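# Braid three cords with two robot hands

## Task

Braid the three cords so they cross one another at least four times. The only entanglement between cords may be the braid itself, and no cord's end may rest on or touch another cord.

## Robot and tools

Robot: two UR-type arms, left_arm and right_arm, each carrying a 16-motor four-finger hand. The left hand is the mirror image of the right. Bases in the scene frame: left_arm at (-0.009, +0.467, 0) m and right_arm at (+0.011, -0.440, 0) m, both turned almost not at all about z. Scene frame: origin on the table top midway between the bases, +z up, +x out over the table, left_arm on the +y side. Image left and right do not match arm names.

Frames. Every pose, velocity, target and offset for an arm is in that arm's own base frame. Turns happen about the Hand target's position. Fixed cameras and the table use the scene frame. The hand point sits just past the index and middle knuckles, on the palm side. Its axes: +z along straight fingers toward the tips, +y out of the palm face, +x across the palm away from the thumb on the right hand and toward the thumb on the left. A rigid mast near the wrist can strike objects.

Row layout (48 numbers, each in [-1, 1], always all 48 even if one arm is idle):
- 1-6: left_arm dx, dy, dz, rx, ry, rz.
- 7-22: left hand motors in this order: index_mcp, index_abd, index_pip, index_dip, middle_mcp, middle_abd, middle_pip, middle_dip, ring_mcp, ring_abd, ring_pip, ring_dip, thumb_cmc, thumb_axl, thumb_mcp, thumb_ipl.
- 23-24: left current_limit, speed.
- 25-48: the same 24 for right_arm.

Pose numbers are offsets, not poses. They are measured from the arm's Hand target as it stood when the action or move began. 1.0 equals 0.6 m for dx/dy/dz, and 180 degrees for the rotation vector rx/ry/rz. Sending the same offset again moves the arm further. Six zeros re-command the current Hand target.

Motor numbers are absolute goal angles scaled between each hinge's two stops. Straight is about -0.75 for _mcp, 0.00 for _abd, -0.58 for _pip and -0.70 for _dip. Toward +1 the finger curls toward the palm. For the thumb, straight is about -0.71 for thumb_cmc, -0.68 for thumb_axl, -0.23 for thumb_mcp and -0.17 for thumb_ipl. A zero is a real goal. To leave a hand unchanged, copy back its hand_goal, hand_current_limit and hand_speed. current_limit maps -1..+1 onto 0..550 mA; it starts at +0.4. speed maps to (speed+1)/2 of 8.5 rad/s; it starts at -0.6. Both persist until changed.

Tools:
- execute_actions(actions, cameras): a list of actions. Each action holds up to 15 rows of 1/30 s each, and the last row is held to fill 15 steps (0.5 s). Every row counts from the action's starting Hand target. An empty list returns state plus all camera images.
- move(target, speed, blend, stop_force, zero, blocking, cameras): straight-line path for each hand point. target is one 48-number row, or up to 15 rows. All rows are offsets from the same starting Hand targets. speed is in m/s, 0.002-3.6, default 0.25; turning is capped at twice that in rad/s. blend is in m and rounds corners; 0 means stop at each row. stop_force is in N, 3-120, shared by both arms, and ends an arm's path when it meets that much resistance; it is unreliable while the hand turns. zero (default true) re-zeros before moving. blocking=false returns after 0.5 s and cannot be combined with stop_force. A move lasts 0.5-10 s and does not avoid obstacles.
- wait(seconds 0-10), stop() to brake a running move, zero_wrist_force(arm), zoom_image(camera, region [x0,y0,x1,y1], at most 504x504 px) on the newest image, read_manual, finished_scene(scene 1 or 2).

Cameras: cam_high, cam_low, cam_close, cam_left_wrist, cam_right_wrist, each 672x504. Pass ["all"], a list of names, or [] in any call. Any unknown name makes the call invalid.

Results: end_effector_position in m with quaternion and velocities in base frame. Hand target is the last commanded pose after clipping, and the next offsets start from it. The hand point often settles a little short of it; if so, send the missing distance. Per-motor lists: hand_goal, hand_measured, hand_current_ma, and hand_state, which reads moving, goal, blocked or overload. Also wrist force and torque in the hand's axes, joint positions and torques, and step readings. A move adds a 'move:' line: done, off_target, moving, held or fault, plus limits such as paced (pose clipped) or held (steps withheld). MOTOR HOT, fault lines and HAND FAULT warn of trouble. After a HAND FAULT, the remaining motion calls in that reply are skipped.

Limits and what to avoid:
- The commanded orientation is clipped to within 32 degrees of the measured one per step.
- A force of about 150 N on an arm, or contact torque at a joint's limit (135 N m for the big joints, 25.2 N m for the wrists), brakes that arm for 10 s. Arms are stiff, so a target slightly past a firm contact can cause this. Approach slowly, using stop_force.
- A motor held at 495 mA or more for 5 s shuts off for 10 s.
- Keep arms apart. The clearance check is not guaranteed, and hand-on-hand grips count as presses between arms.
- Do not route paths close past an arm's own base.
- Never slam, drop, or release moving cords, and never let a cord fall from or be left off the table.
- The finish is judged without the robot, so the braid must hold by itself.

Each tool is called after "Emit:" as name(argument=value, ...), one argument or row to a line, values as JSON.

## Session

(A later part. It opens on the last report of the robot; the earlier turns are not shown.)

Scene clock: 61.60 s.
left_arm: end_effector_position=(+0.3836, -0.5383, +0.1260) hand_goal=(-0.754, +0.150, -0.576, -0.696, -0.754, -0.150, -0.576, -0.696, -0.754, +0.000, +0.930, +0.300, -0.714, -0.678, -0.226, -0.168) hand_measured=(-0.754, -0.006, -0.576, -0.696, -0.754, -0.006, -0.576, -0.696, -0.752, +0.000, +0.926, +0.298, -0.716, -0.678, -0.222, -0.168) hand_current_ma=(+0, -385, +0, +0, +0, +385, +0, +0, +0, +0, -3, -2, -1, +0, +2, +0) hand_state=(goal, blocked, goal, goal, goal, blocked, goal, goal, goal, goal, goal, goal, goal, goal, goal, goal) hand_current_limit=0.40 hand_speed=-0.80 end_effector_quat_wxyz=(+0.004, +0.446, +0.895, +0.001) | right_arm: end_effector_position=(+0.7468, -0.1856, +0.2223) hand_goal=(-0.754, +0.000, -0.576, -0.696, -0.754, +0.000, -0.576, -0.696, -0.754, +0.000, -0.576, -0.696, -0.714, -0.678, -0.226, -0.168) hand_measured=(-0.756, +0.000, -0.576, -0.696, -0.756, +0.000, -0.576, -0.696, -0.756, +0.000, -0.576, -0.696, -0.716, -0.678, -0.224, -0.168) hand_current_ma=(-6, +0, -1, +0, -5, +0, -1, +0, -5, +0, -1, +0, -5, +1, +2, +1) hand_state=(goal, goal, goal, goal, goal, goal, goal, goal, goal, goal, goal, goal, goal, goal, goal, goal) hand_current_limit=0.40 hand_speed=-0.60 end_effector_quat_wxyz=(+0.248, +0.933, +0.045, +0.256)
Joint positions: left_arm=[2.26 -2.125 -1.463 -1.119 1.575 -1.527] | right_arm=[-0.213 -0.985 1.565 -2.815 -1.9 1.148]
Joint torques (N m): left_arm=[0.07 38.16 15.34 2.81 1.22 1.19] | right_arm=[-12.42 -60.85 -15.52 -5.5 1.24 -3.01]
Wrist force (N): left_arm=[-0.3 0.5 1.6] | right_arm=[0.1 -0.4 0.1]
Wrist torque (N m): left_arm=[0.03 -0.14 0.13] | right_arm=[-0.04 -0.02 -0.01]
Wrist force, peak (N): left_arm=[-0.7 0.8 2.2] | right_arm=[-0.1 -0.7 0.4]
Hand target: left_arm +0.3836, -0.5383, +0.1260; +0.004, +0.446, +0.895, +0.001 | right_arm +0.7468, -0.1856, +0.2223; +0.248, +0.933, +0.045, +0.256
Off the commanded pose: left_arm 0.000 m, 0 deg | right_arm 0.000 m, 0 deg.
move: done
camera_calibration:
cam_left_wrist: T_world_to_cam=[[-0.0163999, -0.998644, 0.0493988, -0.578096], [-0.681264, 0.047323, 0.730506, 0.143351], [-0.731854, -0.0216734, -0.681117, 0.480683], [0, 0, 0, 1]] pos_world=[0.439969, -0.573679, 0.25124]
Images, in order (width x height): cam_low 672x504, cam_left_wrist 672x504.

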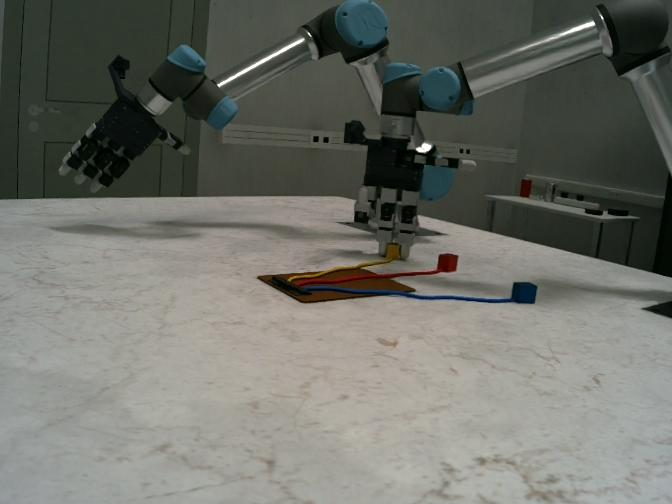

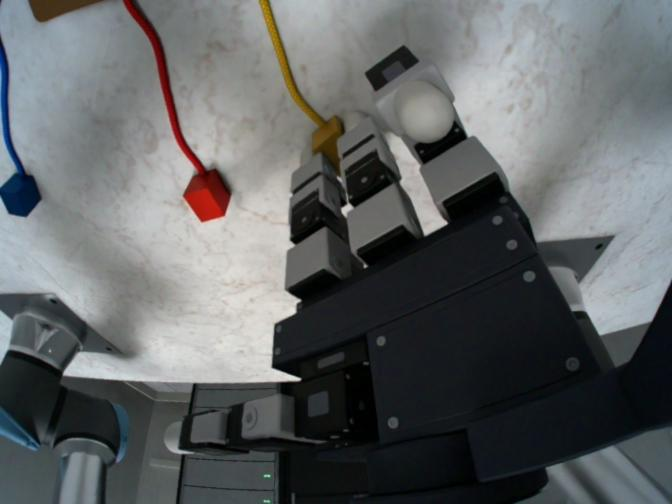

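Emit:
move(
  target=[
    [0,0,0.05,0,0,0,-0.754,0.15,-0.576,-0.696,-0.754,-0.15,-0.576,-0.696,-0.754,0,0.93,0.3,-0.714,-0.678,-0.226,-0.168,0.3,-0.8,0,0,0,0,0,0,-0.754,0,-0.576,-0.696,-0.754,0,-0.576,-0.696,-0.754,0,-0.576,-0.696,-0.714,-0.678,-0.226,-0.168,0.4,-0.6],
    [0.0447,-0.0047,0.1667,0,0,-0.078,-0.754,0.15,-0.576,-0.696,-0.754,-0.15,-0.576,-0.696,-0.754,0,0.93,0.3,-0.714,-0.678,-0.226,-0.168,0.3,-0.8,0,0,0,0,0,0,-0.754,0,-0.576,-0.696,-0.754,0,-0.576,-0.696,-0.754,0,-0.576,-0.696,-0.714,-0.678,-0.226,-0.168,0.4,-0.6],
    [0.0715,0.14,0.1667,0,0,-0.189,-0.754,0.15,-0.576,-0.696,-0.754,-0.15,-0.576,-0.696,-0.754,0,0.93,0.3,-0.714,-0.678,-0.226,-0.168,0.3,-0.8,0,0,0,0,0,0,-0.754,0,-0.576,-0.696,-0.754,0,-0.576,-0.696,-0.754,0,-0.576,-0.696,-0.714,-0.678,-0.226,-0.168,0.4,-0.6],
    [0.0408,0.2817,0.1667,0,0,-0.315,-0.754,0.15,-0.576,-0.696,-0.754,-0.15,-0.576,-0.696,-0.754,0,0.93,0.3,-0.714,-0.678,-0.226,-0.168,0.3,-0.8,0,0,0,0,0,0,-0.754,0,-0.576,-0.696,-0.754,0,-0.576,-0.696,-0.754,0,-0.576,-0.696,-0.714,-0.678,-0.226,-0.168,0.4,-0.6],
  ],
  speed=[0.1,0.2,0.25,0.25],
  blend=0.02,
  cameras=["all"],
)

Scene clock: 73.03 s.
left_arm: end_effector_position=(+0.4081, -0.3693, +0.2260) hand_goal=(-0.754, +0.150, -0.576, -0.696, -0.754, -0.150, -0.576, -0.696, -0.754, +0.000, +0.930, +0.300, -0.714, -0.678, -0.226, -0.168) hand_measured=(-0.750, -0.006, -0.576, -0.696, -0.754, -0.006, -0.576, -0.696, -0.752, +0.000, +0.926, +0.298, -0.716, -0.678, -0.222, -0.168) hand_current_ma=(+2, -358, +0, +0, +0, +357, +0, +0, +0, +0, -3, -2, -1, +0, +2, +0) hand_state=(goal, blocked, goal, goal, goal, blocked, goal, goal, goal, goal, goal, goal, goal, goal, goal, goal) hand_current_limit=0.30 hand_speed=-0.80 end_effector_quat_wxyz=(+0.004, +0.818, +0.576, -0.001) | right_arm: end_effector_position=(+0.7468, -0.1856, +0.2223) hand_goal=(-0.754, +0.000, -0.576, -0.696, -0.754, +0.000, -0.576, -0.696, -0.754, +0.000, -0.576, -0.696, -0.714, -0.678, -0.226, -0.168) hand_measured=(-0.756, +0.000, -0.576, -0.696, -0.756, +0.000, -0.576, -0.696, -0.756, +0.000, -0.576, -0.696, -0.716, -0.678, -0.224, -0.168) hand_current_ma=(-6, +0, -1, +0, -5, +0, -1, +0, -5, +0, -1, +0, -5, +1, +2, +1) hand_state=(goal, goal, goal, goal, goal, goal, goal, goal, goal, goal, goal, goal, goal, goal, goal, goal) hand_current_limit=0.40 hand_speed=-0.60 end_effector_quat_wxyz=(+0.248, +0.933, +0.045, +0.256)
Joint positions: left_arm=[2.577 -1.557 -1.929 -1.22 1.566 -0.221] | right_arm=[-0.213 -0.985 1.565 -2.815 -1.9 1.148]
Joint torques (N m): left_arm=[6.28 28.55 15.67 4.4 -1.91 1.82] | right_arm=[-13.05 -60.63 -15.95 -5.33 1.2 -3.05]
Wrist force (N): left_arm=[-0.3 0.9 2.3] | right_arm=[-0.1 -0.4 0.5]
Wrist torque (N m): left_arm=[0.03 -0.15 0.02] | right_arm=[-0.08 -0.02 -0.02]
Wrist force, peak (N): left_arm=[-0.2 0.6 3.3] | right_arm=[0.2 -0.8 0.5]
Hand target: left_arm +0.4081, -0.3693, +0.2260; +0.004, +0.818, +0.576, -0.001 | right_arm +0.7468, -0.1856, +0.2223; +0.248, +0.933, +0.045, +0.256
Off the commanded pose: left_arm 0.000 m, 0 deg | right_arm 0.000 m, 0 deg.
move: done; blend cut to 0.015 m at target 1
camera_calibration:
cam_left_wrist: T_world_to_cam=[[-0.843638, -0.534632, 0.0494345, 0.0951296], [-0.334496, 0.595374, 0.730508, 0.139837], [-0.419985, 0.599749, -0.681113, 0.672715], [0, 0, 0, 1]] pos_world=[0.40956, -0.435855, 0.35134]
cam_right_wrist: T_world_to_cam=[[-0.685859, -0.725886, -0.051831, 0.421738], [-0.727342, 0.681409, 0.0815866, 0.604972], [-0.0239045, 0.0936558, -0.995318, 0.378402], [0, 0, 0, 1]] pos_world=[0.73832, -0.141539, 0.349132]

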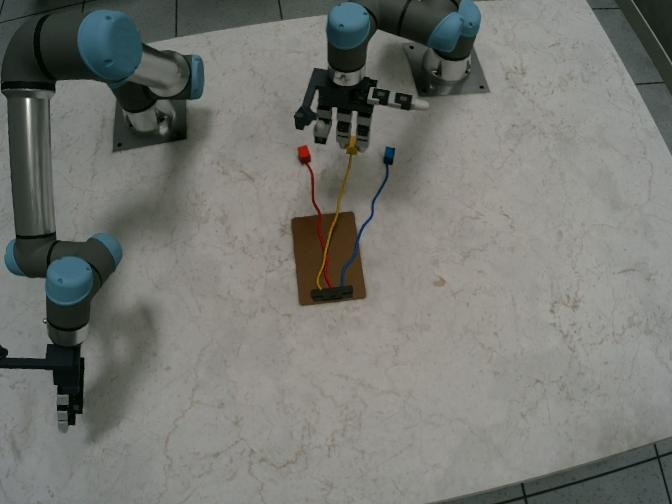

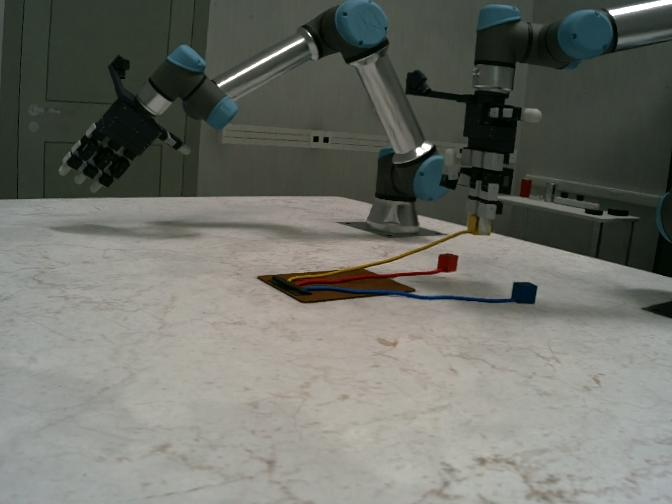

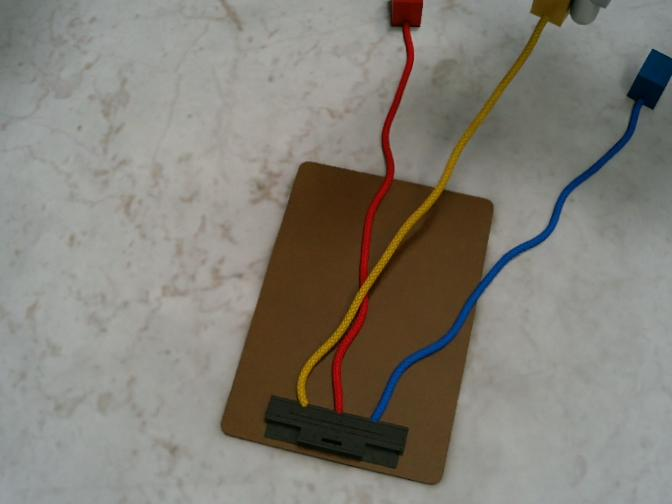

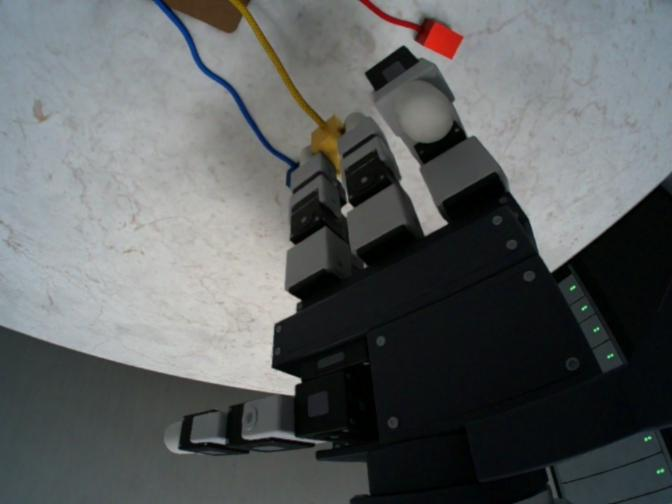

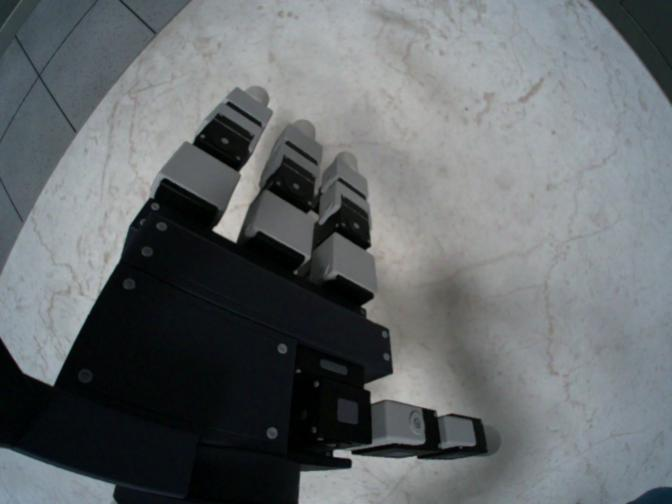

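Emit:
move(
  target=[
    [0,0,-0.1633,0,0,0,-0.754,0.15,-0.576,-0.696,-0.754,-0.15,-0.576,-0.696,-0.754,0,0.93,0.3,-0.714,-0.678,-0.226,-0.168,0.3,-0.8,0,0,0,0,0,0,-0.754,0,-0.576,-0.696,-0.754,0,-0.576,-0.696,-0.754,0,-0.576,-0.696,-0.714,-0.678,-0.226,-0.168,0.4,-0.6],
    [0,0,-0.1633,0,0,0,-0.754,-0.12,-0.576,-0.696,-0.754,0.12,-0.576,-0.696,-0.754,0,0.93,0.3,-0.714,-0.678,-0.226,-0.168,0.3,-0.8,0,0,0,0,0,0,-0.754,0,-0.576,-0.696,-0.754,0,-0.576,-0.696,-0.754,0,-0.576,-0.696,-0.714,-0.678,-0.226,-0.168,0.4,-0.6],
    [0,0,0,0,0,0,-0.754,-0.12,-0.576,-0.696,-0.754,0.12,-0.576,-0.696,-0.754,0,0.93,0.3,-0.714,-0.678,-0.226,-0.168,0.3,-0.8,0,0,0,0,0,0,-0.754,0,-0.576,-0.696,-0.754,0,-0.576,-0.696,-0.754,0,-0.576,-0.696,-0.714,-0.678,-0.226,-0.168,0.4,-0.6],
    [-0.0198,0.1912,0,0,0,0.032,-0.754,-0.12,-0.576,-0.696,-0.754,0.12,-0.576,-0.696,-0.754,0,0.93,0.3,-0.714,-0.678,-0.226,-0.168,0.3,-0.8,0,0,0,0,0,0,-0.754,0,-0.576,-0.696,-0.754,0,-0.576,-0.696,-0.754,0,-0.576,-0.696,-0.714,-0.678,-0.226,-0.168,0.4,-0.6],
  ],
  speed=[0.1,0.1,0.2,0.25],
  blend=[0,0,0.02,0],
  cameras=["cam_low","cam_close","cam_left_wrist"],
)

Emit:
zoom_image(
  camera="cam_left_wrist",
  region=[250, 30, 450, 180],
)

Scene clock: 80.70 s.
left_arm: end_effector_position=(+0.3962, -0.2547, +0.2260) hand_goal=(-0.754, -0.120, -0.576, -0.696, -0.754, +0.120, -0.576, -0.696, -0.754, +0.000, +0.930, +0.300, -0.714, -0.678, -0.226, -0.168) hand_measured=(-0.752, -0.116, -0.576, -0.696, -0.754, +0.116, -0.576, -0.696, -0.754, +0.000, +0.926, +0.298, -0.716, -0.678, -0.222, -0.168) hand_current_ma=(+2, +2, +0, +0, +0, -1, +0, +0, +0, +0, -3, -2, -1, +0, +2, +0) hand_state=(goal, goal, goal, goal, goal, goal, goal, goal, goal, goal, goal, goal, goal, goal, goal, goal) hand_current_limit=0.30 hand_speed=-0.80 end_effector_quat_wxyz=(+0.004, +0.788, +0.616, -0.001) | right_arm: end_effector_position=(+0.7468, -0.1856, +0.2223) hand_goal=(-0.754, +0.000, -0.576, -0.696, -0.754, +0.000, -0.576, -0.696, -0.754, +0.000, -0.576, -0.696, -0.714, -0.678, -0.226, -0.168) hand_measured=(-0.756, +0.000, -0.576, -0.696, -0.756, +0.000, -0.576, -0.696, -0.756, +0.000, -0.576, -0.696, -0.716, -0.678, -0.224, -0.168) hand_current_ma=(-6, +0, -1, +0, -5, +0, -1, +0, -5, +0, -1, +0, -5, +1, +2, +1) hand_state=(goal, goal, goal, goal, goal, goal, goal, goal, goal, goal, goal, goal, goal, goal, goal, goal) hand_current_limit=0.40 hand_speed=-0.60 end_effector_quat_wxyz=(+0.248, +0.933, +0.045, +0.256)
Joint positions: left_arm=[2.79 -1.343 -2.114 -1.25 1.566 -0.108] | right_arm=[-0.213 -0.985 1.565 -2.815 -1.9 1.148]
Joint torques (N m): left_arm=[5.68 21.03 13.4 0.65 -1.98 1.89] | right_arm=[-12.63 -60.47 -15.29 -5.28 1.13 -2.98]
Wrist force (N): left_arm=[-0.4 0.4 1.3] | right_arm=[0.0 -0.4 0.3]
Wrist torque (N m): left_arm=[0.05 -0.14 -0.01] | right_arm=[-0.07 -0.01 -0.01]
Wrist force, peak (N): left_arm=[-1.0 1.2 2.8] | right_arm=[-0.3 -0.9 0.3]
Hand target: left_arm +0.3962, -0.2546, +0.2260; +0.004, +0.788, +0.616, -0.001 | right_arm +0.7468, -0.1856, +0.2223; +0.248, +0.933, +0.045, +0.256
Off the commanded pose: left_arm 0.000 m, 0 deg | right_arm 0.000 m, 0 deg.
move: done
camera_calibration:
cam_left_wrist: T_world_to_cam=[[-0.785821, -0.61648, 0.0493806, 0.10265], [-0.392509, 0.558841, 0.730503, 0.081328], [-0.477936, 0.554662, -0.681122, 0.610345], [0, 0, 0, 1]] pos_world=[0.404292, -0.320703, 0.35124]
Images, in order (width x height): cam_low 672x504, cam_close 672x504, cam_left_wrist 672x504.

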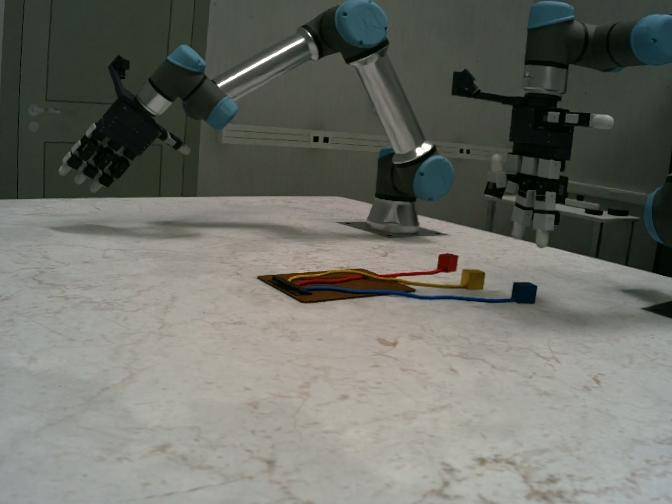

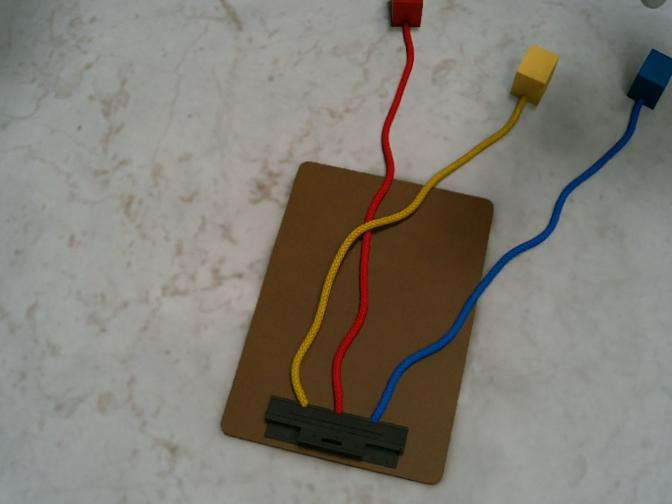

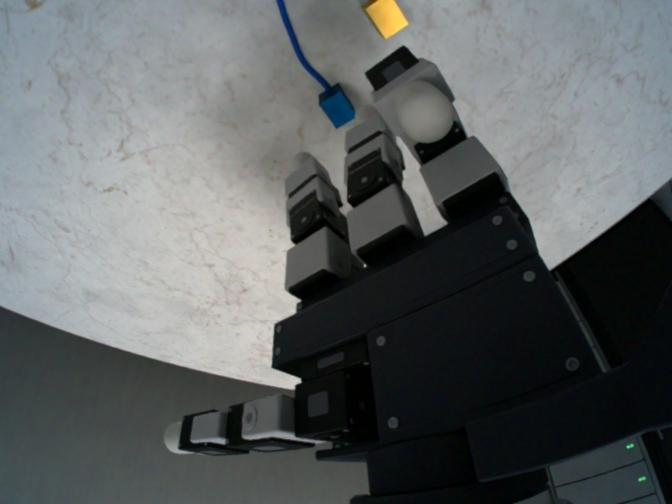

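Scaled by 2.520 from the camera's 672x504 image, which has a finer 960x720 frame.

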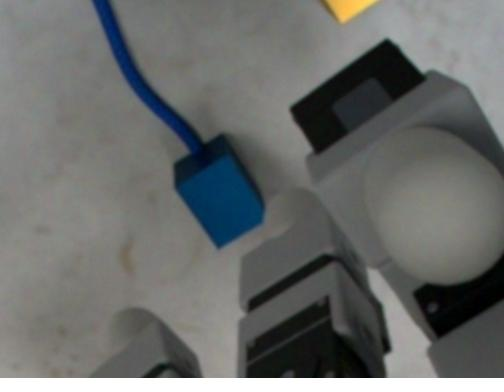

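Emit:
move(
  target=[
    [-0.0103,-0.0148,-0.1667,0,0,-0.011,-0.754,-0.12,-0.576,-0.696,-0.754,0.12,-0.576,-0.696,-0.754,0,0.93,0.3,-0.714,-0.678,-0.226,-0.168,0.3,-0.8,0,0,0,0,0,0,-0.754,0,-0.576,-0.696,-0.754,0,-0.576,-0.696,-0.754,0,-0.576,-0.696,-0.714,-0.678,-0.226,-0.168,0.4,-0.6],
    [-0.0103,-0.0148,-0.1667,0,0,-0.011,-0.754,0.15,-0.576,-0.696,-0.754,-0.15,-0.576,-0.696,-0.754,0,0.93,0.3,-0.714,-0.678,-0.226,-0.168,0.3,-0.7,0,0,0,0,0,0,-0.754,0,-0.576,-0.696,-0.754,0,-0.576,-0.696,-0.754,0,-0.576,-0.696,-0.714,-0.678,-0.226,-0.168,0.4,-0.6],
    [-0.0103,-0.0148,-0.1167,0,0,-0.011,-0.754,0.15,-0.576,-0.696,-0.754,-0.15,-0.576,-0.696,-0.754,0,0.93,0.3,-0.714,-0.678,-0.226,-0.168,0.3,-0.7,0,0,0,0,0,0,-0.754,0,-0.576,-0.696,-0.754,0,-0.576,-0.696,-0.754,0,-0.576,-0.696,-0.714,-0.678,-0.226,-0.168,0.4,-0.6],
  ],
  speed=[0.12,0.1,0.1],
  cameras=["cam_low","cam_close","cam_left_wrist"],
)

Emit:
zoom_image(
  camera="cam_left_wrist",
  region=[250, 60, 450, 210],
)

Scene clock: 91.43 s.
left_arm: end_effector_position=(+0.3900, -0.2635, +0.1560) hand_goal=(-0.754, +0.150, -0.576, -0.696, -0.754, -0.150, -0.576, -0.696, -0.754, +0.000, +0.930, +0.300, -0.714, -0.678, -0.226, -0.168) hand_measured=(-0.754, -0.006, -0.576, -0.696, -0.750, -0.006, -0.576, -0.696, -0.754, +0.000, +0.926, +0.298, -0.716, -0.678, -0.222, -0.168) hand_current_ma=(+0, -357, +0, +0, +2, +357, +0, +0, +0, +0, -3, -2, -1, +0, +3, +0) hand_state=(goal, blocked, goal, goal, goal, blocked, goal, goal, goal, goal, goal, goal, goal, goal, goal, goal) hand_current_limit=0.30 hand_speed=-0.70 end_effector_quat_wxyz=(+0.004, +0.798, +0.602, -0.001) | right_arm: end_effector_position=(+0.7468, -0.1856, +0.2223) hand_goal=(-0.754, +0.000, -0.576, -0.696, -0.754, +0.000, -0.576, -0.696, -0.754, +0.000, -0.576, -0.696, -0.714, -0.678, -0.226, -0.168) hand_measured=(-0.756, +0.000, -0.576, -0.696, -0.756, +0.000, -0.576, -0.696, -0.756, +0.000, -0.576, -0.696, -0.716, -0.678, -0.224, -0.168) hand_current_ma=(-6, +0, -1, +0, -5, +0, -1, +0, -5, +0, -1, +0, -5, +1, +2, +1) hand_state=(goal, goal, goal, goal, goal, goal, goal, goal, goal, goal, goal, goal, goal, goal, goal, goal) hand_current_limit=0.40 hand_speed=-0.60 end_effector_quat_wxyz=(+0.248, +0.933, +0.045, +0.256)
Joint positions: left_arm=[2.77 -1.422 -2.249 -1.036 1.566 -0.093] | right_arm=[-0.213 -0.985 1.565 -2.815 -1.9 1.148]
Joint torques (N m): left_arm=[5.89 21.09 27.43 0.56 1.16 -1.35] | right_arm=[-12.49 -61.04 -15.2 -5.22 1.24 -2.88]
Wrist force (N): left_arm=[-0.6 0.6 2.2] | right_arm=[-0.1 -0.5 0.3]
Wrist torque (N m): left_arm=[-0.02 -0.12 -0.03] | right_arm=[-0.07 0.00 -0.02]
Wrist force, peak (N): left_arm=[-0.4 0.2 3.2] | right_arm=[0.1 -0.8 0.6]
Hand target: left_arm +0.3900, -0.2635, +0.1560; +0.004, +0.798, +0.602, -0.001 | right_arm +0.7468, -0.1856, +0.2223; +0.248, +0.933, +0.045, +0.256
Off the commanded pose: left_arm 0.000 m, 0 deg | right_arm 0.000 m, 0 deg.
move: done
camera_calibration:
cam_left_wrist: T_world_to_cam=[[-0.806653, -0.588959, 0.0493891, 0.111145], [-0.372979, 0.572098, 0.730473, 0.130882], [-0.458474, 0.570817, -0.681153, 0.561306], [0, 0, 0, 1]] pos_world=[0.395816, -0.32982, 0.28124]
Images, in order (width x height): cam_low 672x504, cam_close 672x504, cam_left_wrist 672x504.

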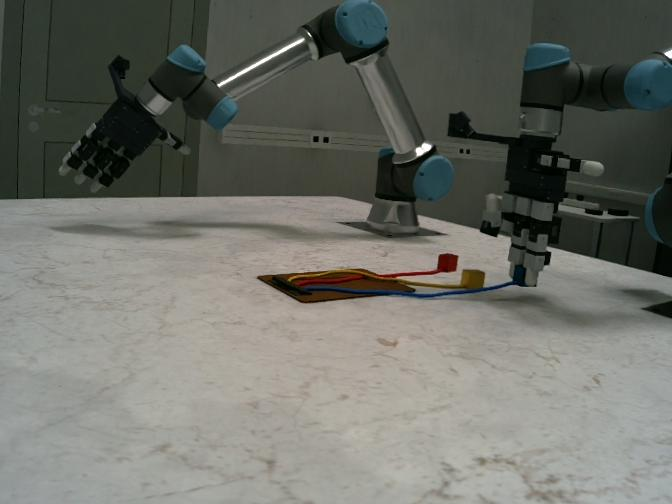

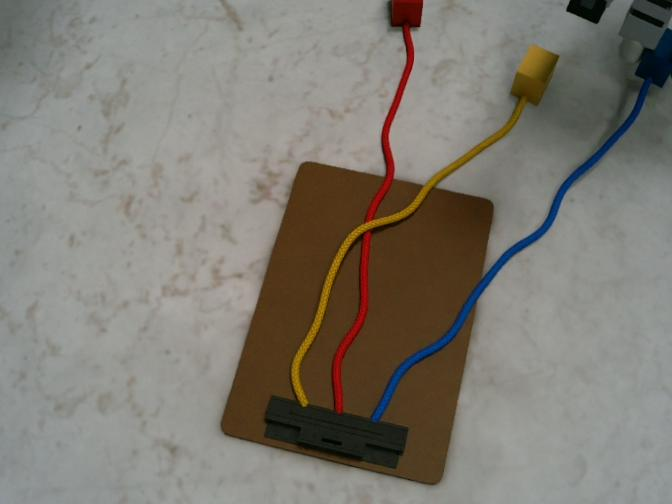

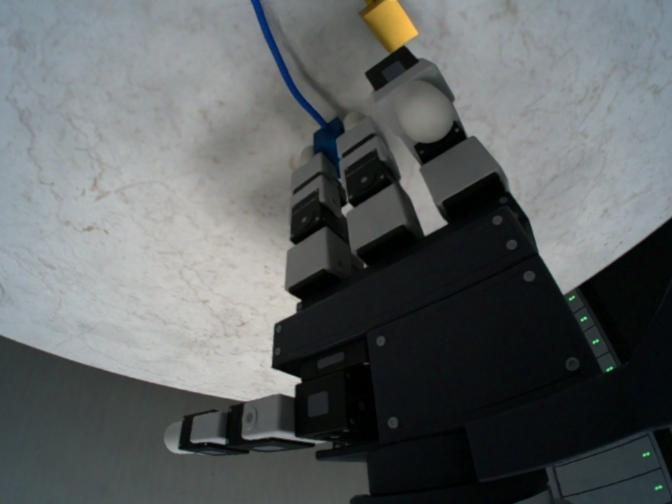

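Scaled by 2.520 from the camera's 672x504 image, which has a finer 960x720 frame.

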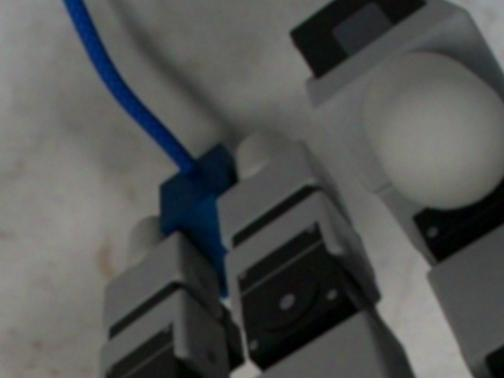

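Emit:
move(
  target=[
    [0.0613,-0.0157,0.1167,0,0,0.022,-0.754,0.15,-0.576,-0.696,-0.754,-0.15,-0.576,-0.696,-0.754,0,0.93,0.3,-0.714,-0.678,-0.226,-0.168,0.3,-0.7,0,0,0,0,0,0,-0.754,0,-0.576,-0.696,-0.754,0,-0.576,-0.696,-0.754,0,-0.576,-0.696,-0.714,-0.678,-0.226,-0.168,0.4,-0.6],
    [-0.0273,-0.2182,0.1167,0,0,0.068,-0.754,0.15,-0.576,-0.696,-0.754,-0.15,-0.576,-0.696,-0.754,0,0.93,0.3,-0.714,-0.678,-0.226,-0.168,0.3,-0.7,0,0,0,0,0,0,-0.754,0,-0.576,-0.696,-0.754,0,-0.576,-0.696,-0.754,0,-0.576,-0.696,-0.714,-0.678,-0.226,-0.168,0.4,-0.6],
  ],
  speed=0.2,
  blend=0.02,
  cameras=["cam_high","cam_low","cam_close","cam_left_wrist"],
)

Scene clock: 94.67 s.
left_arm: end_effector_position=(+0.3737, -0.3943, +0.2260) hand_goal=(-0.754, +0.150, -0.576, -0.696, -0.754, -0.150, -0.576, -0.696, -0.754, +0.000, +0.930, +0.300, -0.714, -0.678, -0.226, -0.168) hand_measured=(-0.754, -0.006, -0.576, -0.696, -0.750, -0.006, -0.576, -0.696, -0.754, +0.000, +0.926, +0.298, -0.716, -0.678, -0.222, -0.168) hand_current_ma=(+0, -357, +0, +0, +3, +357, +0, +0, +0, +0, -3, -2, -1, +0, +3, +0) hand_state=(goal, blocked, goal, goal, goal, blocked, goal, goal, goal, goal, goal, goal, goal, goal, goal, goal) hand_current_limit=0.30 hand_speed=-0.70 end_effector_quat_wxyz=(+0.004, +0.729, +0.684, -0.001) | right_arm: end_effector_position=(+0.7468, -0.1856, +0.2223) hand_goal=(-0.754, +0.000, -0.576, -0.696, -0.754, +0.000, -0.576, -0.696, -0.754, +0.000, -0.576, -0.696, -0.714, -0.678, -0.226, -0.168) hand_measured=(-0.756, +0.000, -0.576, -0.696, -0.756, +0.000, -0.576, -0.696, -0.756, +0.000, -0.576, -0.696, -0.716, -0.678, -0.224, -0.168) hand_current_ma=(-6, +0, -1, +0, -5, +0, -1, +0, -5, +0, -1, +0, -5, +1, +2, +1) hand_state=(goal, goal, goal, goal, goal, goal, goal, goal, goal, goal, goal, goal, goal, goal, goal, goal) hand_current_limit=0.40 hand_speed=-0.60 end_effector_quat_wxyz=(+0.248, +0.933, +0.045, +0.256)
Joint positions: left_arm=[2.45 -1.602 -1.884 -1.219 1.569 -0.627] | right_arm=[-0.213 -0.985 1.565 -2.815 -1.9 1.148]
Joint torques (N m): left_arm=[-6.42 16.49 28.97 0.68 2.09 -2.69] | right_arm=[-12.27 -60.68 -15.65 -5.11 1.12 -2.88]
Wrist force (N): left_arm=[-0.3 1.1 1.8] | right_arm=[0.1 -0.6 0.3]
Wrist torque (N m): left_arm=[0.05 -0.15 0.13] | right_arm=[-0.08 -0.03 -0.02]
Wrist force, peak (N): left_arm=[-0.6 -0.2 3.8] | right_arm=[-0.1 -0.8 0.3]
Hand target: left_arm +0.3737, -0.3944, +0.2260; +0.004, +0.729, +0.684, -0.001 | right_arm +0.7468, -0.1856, +0.2223; +0.248, +0.933, +0.045, +0.256
Off the commanded pose: left_arm 0.000 m, 0 deg | right_arm 0.000 m, 0 deg.
move: done
camera_calibration:
cam_left_wrist: T_world_to_cam=[[-0.663462, -0.746575, 0.0494339, -0.0982652], [-0.485744, 0.480036, 0.730492, 0.154242], [-0.569097, 0.460641, -0.68113, 0.674108], [0, 0, 0, 1]] pos_world=[0.39336, -0.457926, 0.35134]
Images, in order (width x height): cam_high 672x504, cam_low 672x504, cam_close 672x504, cam_left_wrist 672x504.

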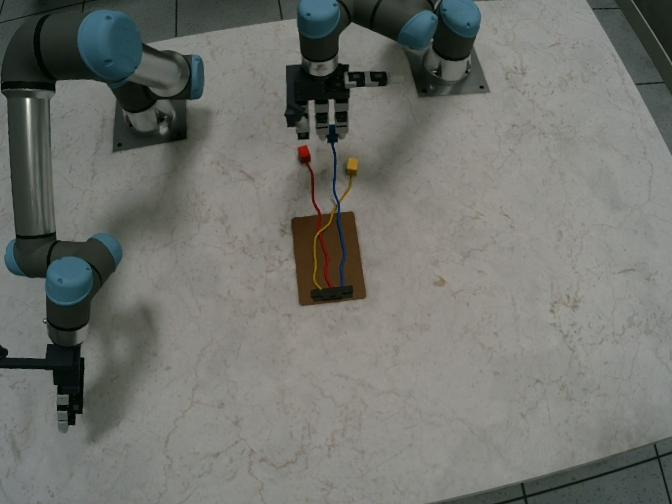

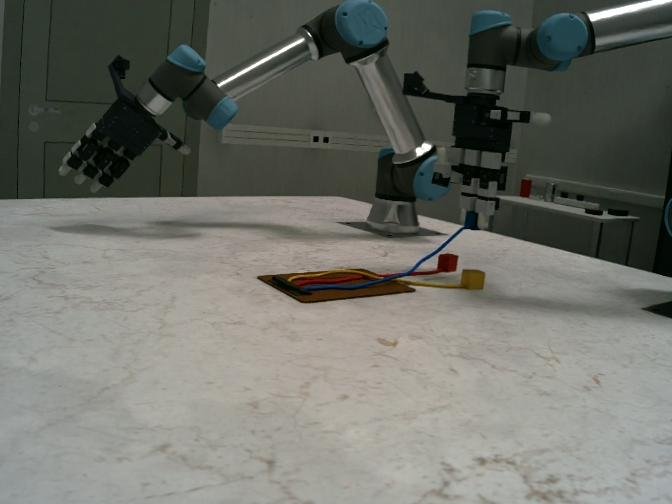

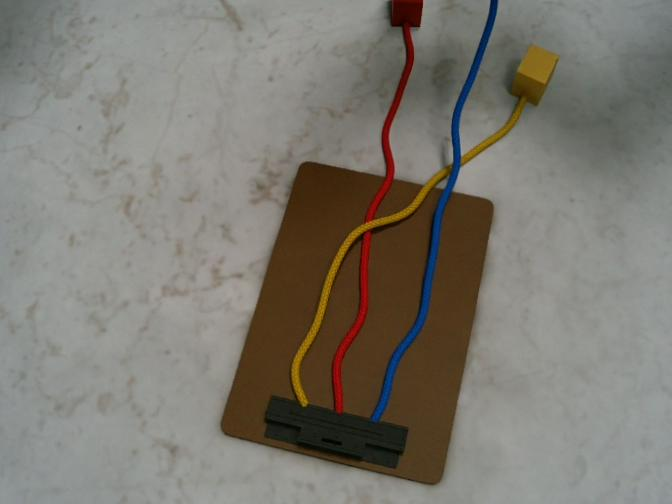

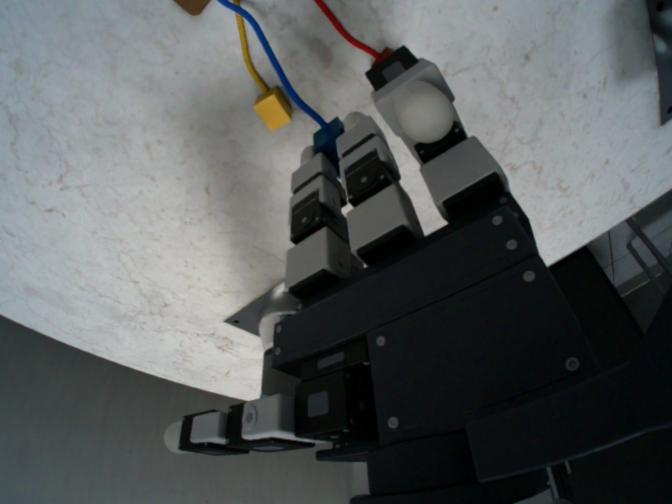

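Emit:
move(
  target=[
    [-0.0252,-0.001,-0.165,0,0,0,-0.754,0.15,-0.576,-0.696,-0.754,-0.15,-0.576,-0.696,-0.754,0,0.93,0.3,-0.714,-0.678,-0.226,-0.168,0.3,-0.7,0,0,0,0,0,0,-0.754,0,-0.576,-0.696,-0.754,0,-0.576,-0.696,-0.754,0,-0.576,-0.696,-0.714,-0.678,-0.226,-0.168,0.4,-0.6],
    [-0.0252,-0.001,-0.165,0,0,0,-0.754,-0.06,-0.576,-0.696,-0.754,0.05,-0.576,-0.696,-0.754,0,0.93,0.3,-0.714,-0.678,-0.226,-0.168,0.3,-0.7,0,0,0,0,0,0,-0.754,0,-0.576,-0.696,-0.754,0,-0.576,-0.696,-0.754,0,-0.576,-0.696,-0.714,-0.678,-0.226,-0.168,0.4,-0.6],
    [-0.0252,-0.001,0,0,0,0,-0.754,-0.06,-0.576,-0.696,-0.754,0.05,-0.576,-0.696,-0.754,0,0.93,0.3,-0.714,-0.678,-0.226,-0.168,0.3,-0.7,0,0,0,0,0,0,-0.754,0,-0.576,-0.696,-0.754,0,-0.576,-0.696,-0.754,0,-0.576,-0.696,-0.714,-0.678,-0.226,-0.168,0.4,-0.6],
    [0.0573,0.0418,0,0,0,-0.089,-0.754,-0.06,-0.576,-0.696,-0.754,0.05,-0.576,-0.696,-0.754,0,0.93,0.3,-0.714,-0.678,-0.226,-0.168,0.3,-0.7,0,0,0,0,0,0,-0.754,0,-0.576,-0.696,-0.754,0,-0.576,-0.696,-0.754,0,-0.576,-0.696,-0.714,-0.678,-0.226,-0.168,0.4,-0.6],
  ],
  speed=[0.12,0.1,0.2,0.2],
  blend=[0,0,0.02,0],
  cameras=["cam_high","cam_low","cam_close","cam_left_wrist"],
)

Emit:
zoom_image(
  camera="cam_left_wrist",
  region=[200, 0, 400, 150],
)

Scene clock: 101.77 s.
left_arm: end_effector_position=(+0.4080, -0.3693, +0.2260) hand_goal=(-0.754, -0.060, -0.576, -0.696, -0.754, +0.050, -0.576, -0.696, -0.754, +0.000, +0.930, +0.300, -0.714, -0.678, -0.226, -0.168) hand_measured=(-0.754, -0.058, -0.576, -0.696, -0.750, +0.048, -0.576, -0.696, -0.754, +0.000, +0.926, +0.298, -0.716, -0.678, -0.222, -0.168) hand_current_ma=(+0, +1, +0, +0, +2, -1, +0, +0, +0, +0, -3, -2, -1, +0, +3, +0) hand_state=(goal, goal, goal, goal, goal, goal, goal, goal, goal, goal, goal, goal, goal, goal, goal, goal) hand_current_limit=0.30 hand_speed=-0.70 end_effector_quat_wxyz=(+0.004, +0.818, +0.576, -0.001) | right_arm: end_effector_position=(+0.7468, -0.1856, +0.2223) hand_goal=(-0.754, +0.000, -0.576, -0.696, -0.754, +0.000, -0.576, -0.696, -0.754, +0.000, -0.576, -0.696, -0.714, -0.678, -0.226, -0.168) hand_measured=(-0.756, +0.000, -0.576, -0.696, -0.756, +0.000, -0.576, -0.696, -0.756, +0.000, -0.576, -0.696, -0.716, -0.678, -0.224, -0.168) hand_current_ma=(-6, +0, -1, +0, -5, +0, -1, +0, -5, +0, -1, +0, -5, +1, +2, +1) hand_state=(goal, goal, goal, goal, goal, goal, goal, goal, goal, goal, goal, goal, goal, goal, goal, goal) hand_current_limit=0.40 hand_speed=-0.60 end_effector_quat_wxyz=(+0.248, +0.933, +0.045, +0.256)
Joint positions: left_arm=[2.577 -1.557 -1.929 -1.22 1.566 -0.221] | right_arm=[-0.213 -0.985 1.565 -2.815 -1.9 1.148]
Joint torques (N m): left_arm=[7.43 28.56 14.66 0.6 -1.86 1.85] | right_arm=[-12.47 -60.57 -15.48 -5.05 1.03 -2.98]
Wrist force (N): left_arm=[-0.9 0.6 1.3] | right_arm=[-0.3 -0.5 0.2]
Wrist torque (N m): left_arm=[0.09 -0.07 -0.03] | right_arm=[-0.06 0.02 -0.04]
Wrist force, peak (N): left_arm=[-0.9 0.0 3.2] | right_arm=[-0.2 -0.9 0.1]
Hand target: left_arm +0.4080, -0.3693, +0.2260; +0.004, +0.818, +0.576, -0.001 | right_arm +0.7468, -0.1856, +0.2223; +0.248, +0.933, +0.045, +0.256
Off the commanded pose: left_arm 0.000 m, 0 deg | right_arm 0.000 m, 0 deg.
move: done
camera_calibration:
cam_left_wrist: T_world_to_cam=[[-0.843638, -0.534632, 0.0494345, 0.0950453], [-0.334496, 0.595374, 0.730508, 0.139803], [-0.419985, 0.599749, -0.681113, 0.672673], [0, 0, 0, 1]] pos_world=[0.40946, -0.435855, 0.35134]
Images, in order (width x height): cam_high 672x504, cam_low 672x504, cam_close 672x504, cam_left_wrist 672x504.

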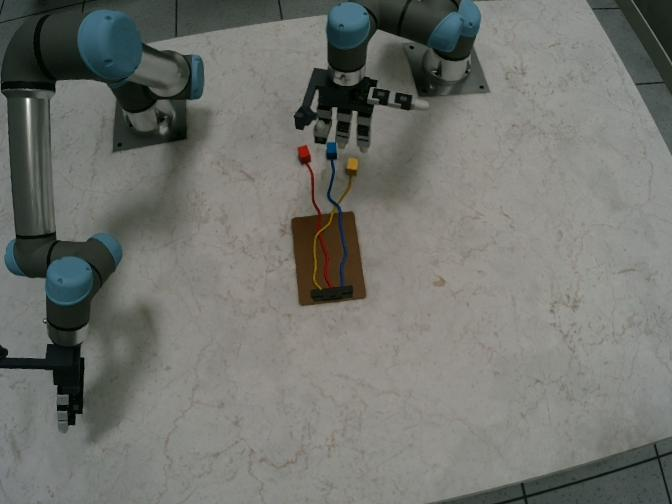

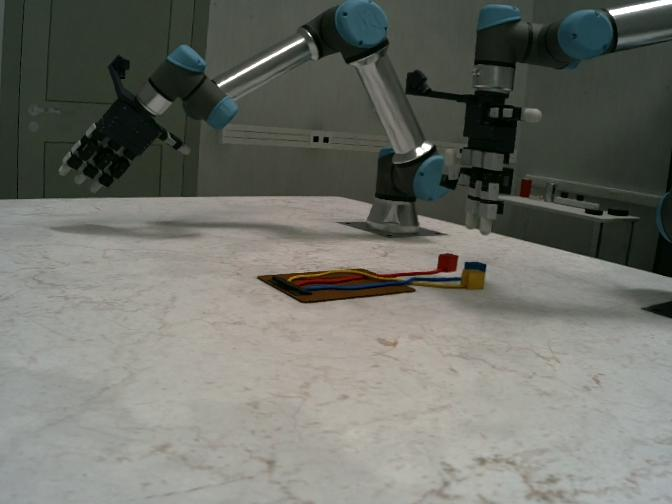

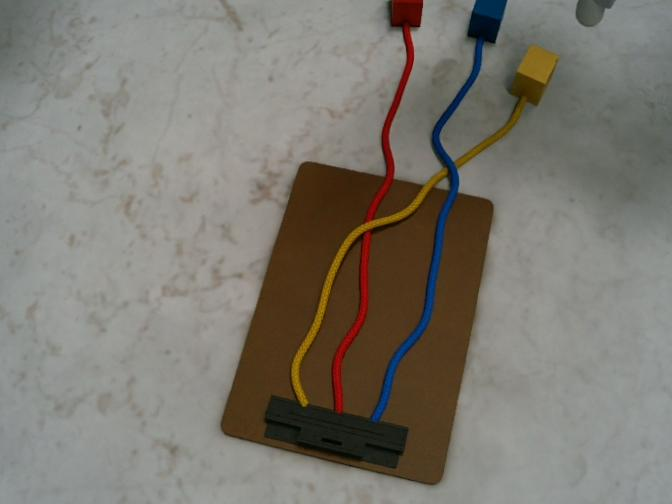

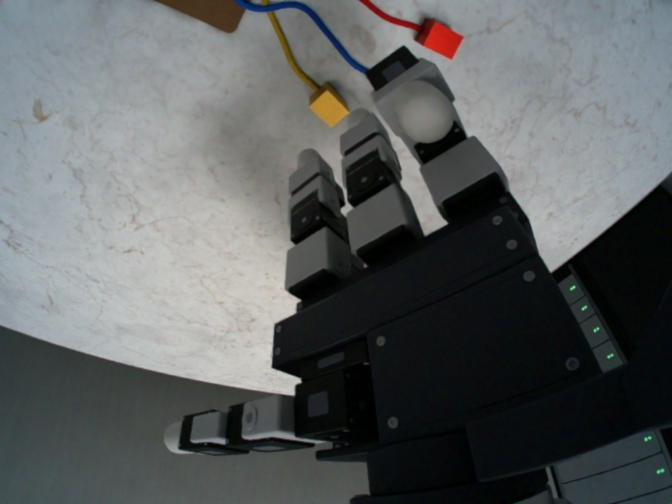

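Scaled by 2.520 from the camera's 672x504 image, which has a finer 960x720 frame.

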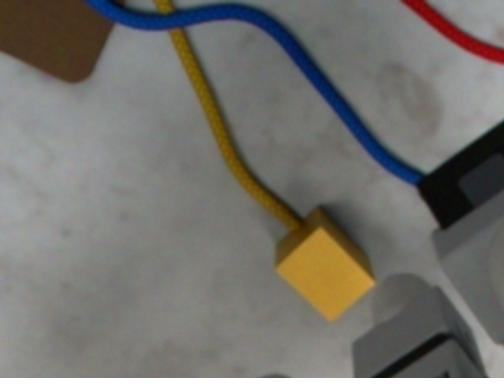

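Emit:
move(
  target=[
    [0.0053,0.009,-0.1658,0,0,0.029,-0.754,-0.11,-0.576,-0.696,-0.754,0.11,-0.576,-0.696,-0.754,0,0.93,0.3,-0.714,-0.678,-0.226,-0.168,0.3,-0.6,0,0,0,0,0,0,-0.754,0,-0.576,-0.696,-0.754,0,-0.576,-0.696,-0.754,0,-0.576,-0.696,-0.714,-0.678,-0.226,-0.168,0.4,-0.6],
    [0.0053,0.009,-0.1658,0,0,0.029,-0.754,0.15,-0.576,-0.696,-0.754,-0.15,-0.576,-0.696,-0.754,0,0.93,0.3,-0.714,-0.678,-0.226,-0.168,0.3,-0.7,0,0,0,0,0,0,-0.754,0,-0.576,-0.696,-0.754,0,-0.576,-0.696,-0.754,0,-0.576,-0.696,-0.714,-0.678,-0.226,-0.168,0.4,-0.6],
    [0.0053,0.009,-0.1492,0,0,0.029,-0.754,0.15,-0.576,-0.696,-0.754,-0.15,-0.576,-0.696,-0.754,0,0.93,0.3,-0.714,-0.678,-0.226,-0.168,0.3,-0.7,0,0,0,0,0,0,-0.754,0,-0.576,-0.696,-0.754,0,-0.576,-0.696,-0.754,0,-0.576,-0.696,-0.714,-0.678,-0.226,-0.168,0.4,-0.6],
    [0.0093,0.1113,-0.1492,0,0,-0.079,-0.754,0.15,-0.576,-0.696,-0.754,-0.15,-0.576,-0.696,-0.754,0,0.93,0.3,-0.714,-0.678,-0.226,-0.168,0.3,-0.7,0,0,0,0,0,0,-0.754,0,-0.576,-0.696,-0.754,0,-0.576,-0.696,-0.754,0,-0.576,-0.696,-0.714,-0.678,-0.226,-0.168,0.4,-0.6],
  ],
  speed=[0.15,0.1,0.1,0.08],
  blend=[0,0,0.005,0],
  cameras=["cam_low","cam_close","cam_left_wrist"],
)

Scene clock: 113.77 s.
left_arm: end_effector_position=(+0.4136, -0.3025, +0.1365) hand_goal=(-0.754, +0.150, -0.576, -0.696, -0.754, -0.150, -0.576, -0.696, -0.754, +0.000, +0.930, +0.300, -0.714, -0.678, -0.226, -0.168) hand_measured=(-0.742, -0.006, -0.570, -0.694, -0.736, -0.006, -0.568, -0.692, -0.754, +0.000, +0.926, +0.298, -0.716, -0.678, -0.222, -0.168) hand_current_ma=(+13, -358, +5, +1, +25, +357, +8, +2, +0, +0, -3, -2, -1, +0, +3, +0) hand_state=(goal, blocked, goal, goal, goal, blocked, goal, goal, goal, goal, goal, goal, goal, goal, goal, goal) hand_current_limit=0.30 hand_speed=-0.70 end_effector_quat_wxyz=(+0.003, +0.883, +0.470, -0.001) | right_arm: end_effector_position=(+0.7468, -0.1856, +0.2223) hand_goal=(-0.754, +0.000, -0.576, -0.696, -0.754, +0.000, -0.576, -0.696, -0.754, +0.000, -0.576, -0.696, -0.714, -0.678, -0.226, -0.168) hand_measured=(-0.756, +0.000, -0.576, -0.696, -0.756, +0.000, -0.576, -0.696, -0.756, +0.000, -0.576, -0.696, -0.716, -0.678, -0.224, -0.168) hand_current_ma=(-6, +0, -1, +0, -5, +0, -1, +0, -5, +0, -1, +0, -5, +1, +2, +1) hand_state=(goal, goal, goal, goal, goal, goal, goal, goal, goal, goal, goal, goal, goal, goal, goal, goal) hand_current_limit=0.40 hand_speed=-0.60 end_effector_quat_wxyz=(+0.248, +0.933, +0.045, +0.256)
Joint positions: left_arm=[2.769 -1.532 -2.21 -0.967 1.564 0.219] | right_arm=[-0.213 -0.985 1.565 -2.815 -1.9 1.148]
Joint torques (N m): left_arm=[6.75 25.18 11.98 0.28 -1.87 1.95] | right_arm=[-12.68 -60.76 -15.77 -5.02 0.94 -2.95]
Wrist force (N): left_arm=[-0.4 1.6 3.1] | right_arm=[0.0 -0.6 0.3]
Wrist torque (N m): left_arm=[-0.26 -0.19 0.01] | right_arm=[-0.08 -0.02 -0.01]
Wrist force, peak (N): left_arm=[-0.4 1.6 3.1] | right_arm=[-0.3 -0.9 0.0]
Hand target: left_arm +0.4136, -0.3025, +0.1365; +0.003, +0.883, +0.470, -0.001 | right_arm +0.7468, -0.1856, +0.2223; +0.248, +0.933, +0.045, +0.256
Off the commanded pose: left_arm 0.000 m, 0 deg | right_arm 0.000 m, 0 deg.
move: done
camera_calibration:
cam_left_wrist: T_world_to_cam=[[-0.949102, -0.311067, 0.0494275, 0.251086], [-0.178047, 0.659314, 0.730482, 0.122013], [-0.259817, 0.684502, -0.681141, 0.53334], [0, 0, 0, 1]] pos_world=[0.398601, -0.367412, 0.26174]
Images, in order (width x height): cam_low 672x504, cam_close 672x504, cam_left_wrist 672x504.

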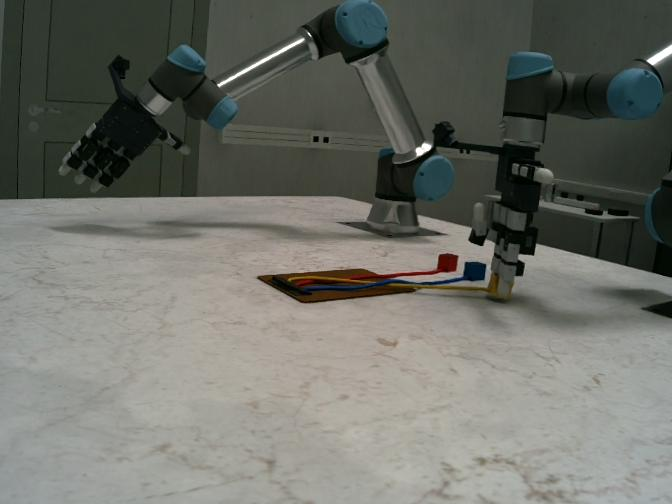

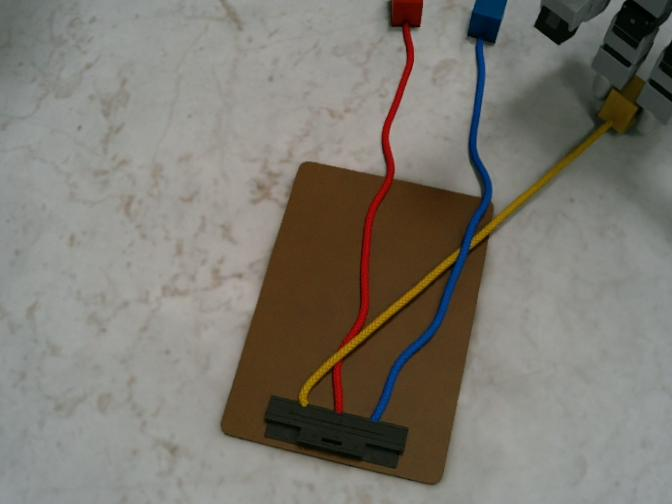

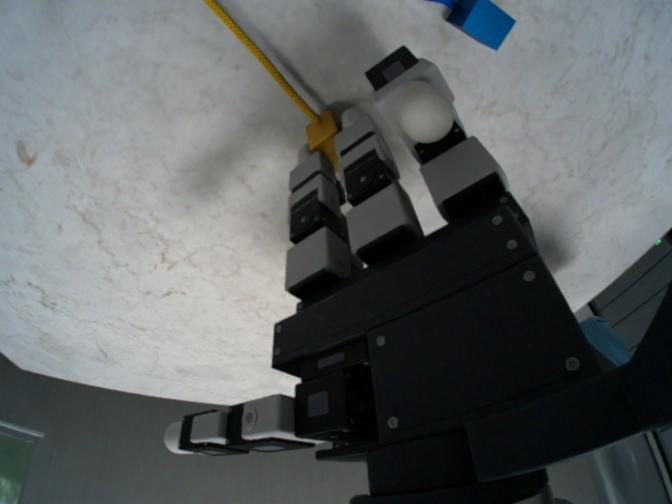

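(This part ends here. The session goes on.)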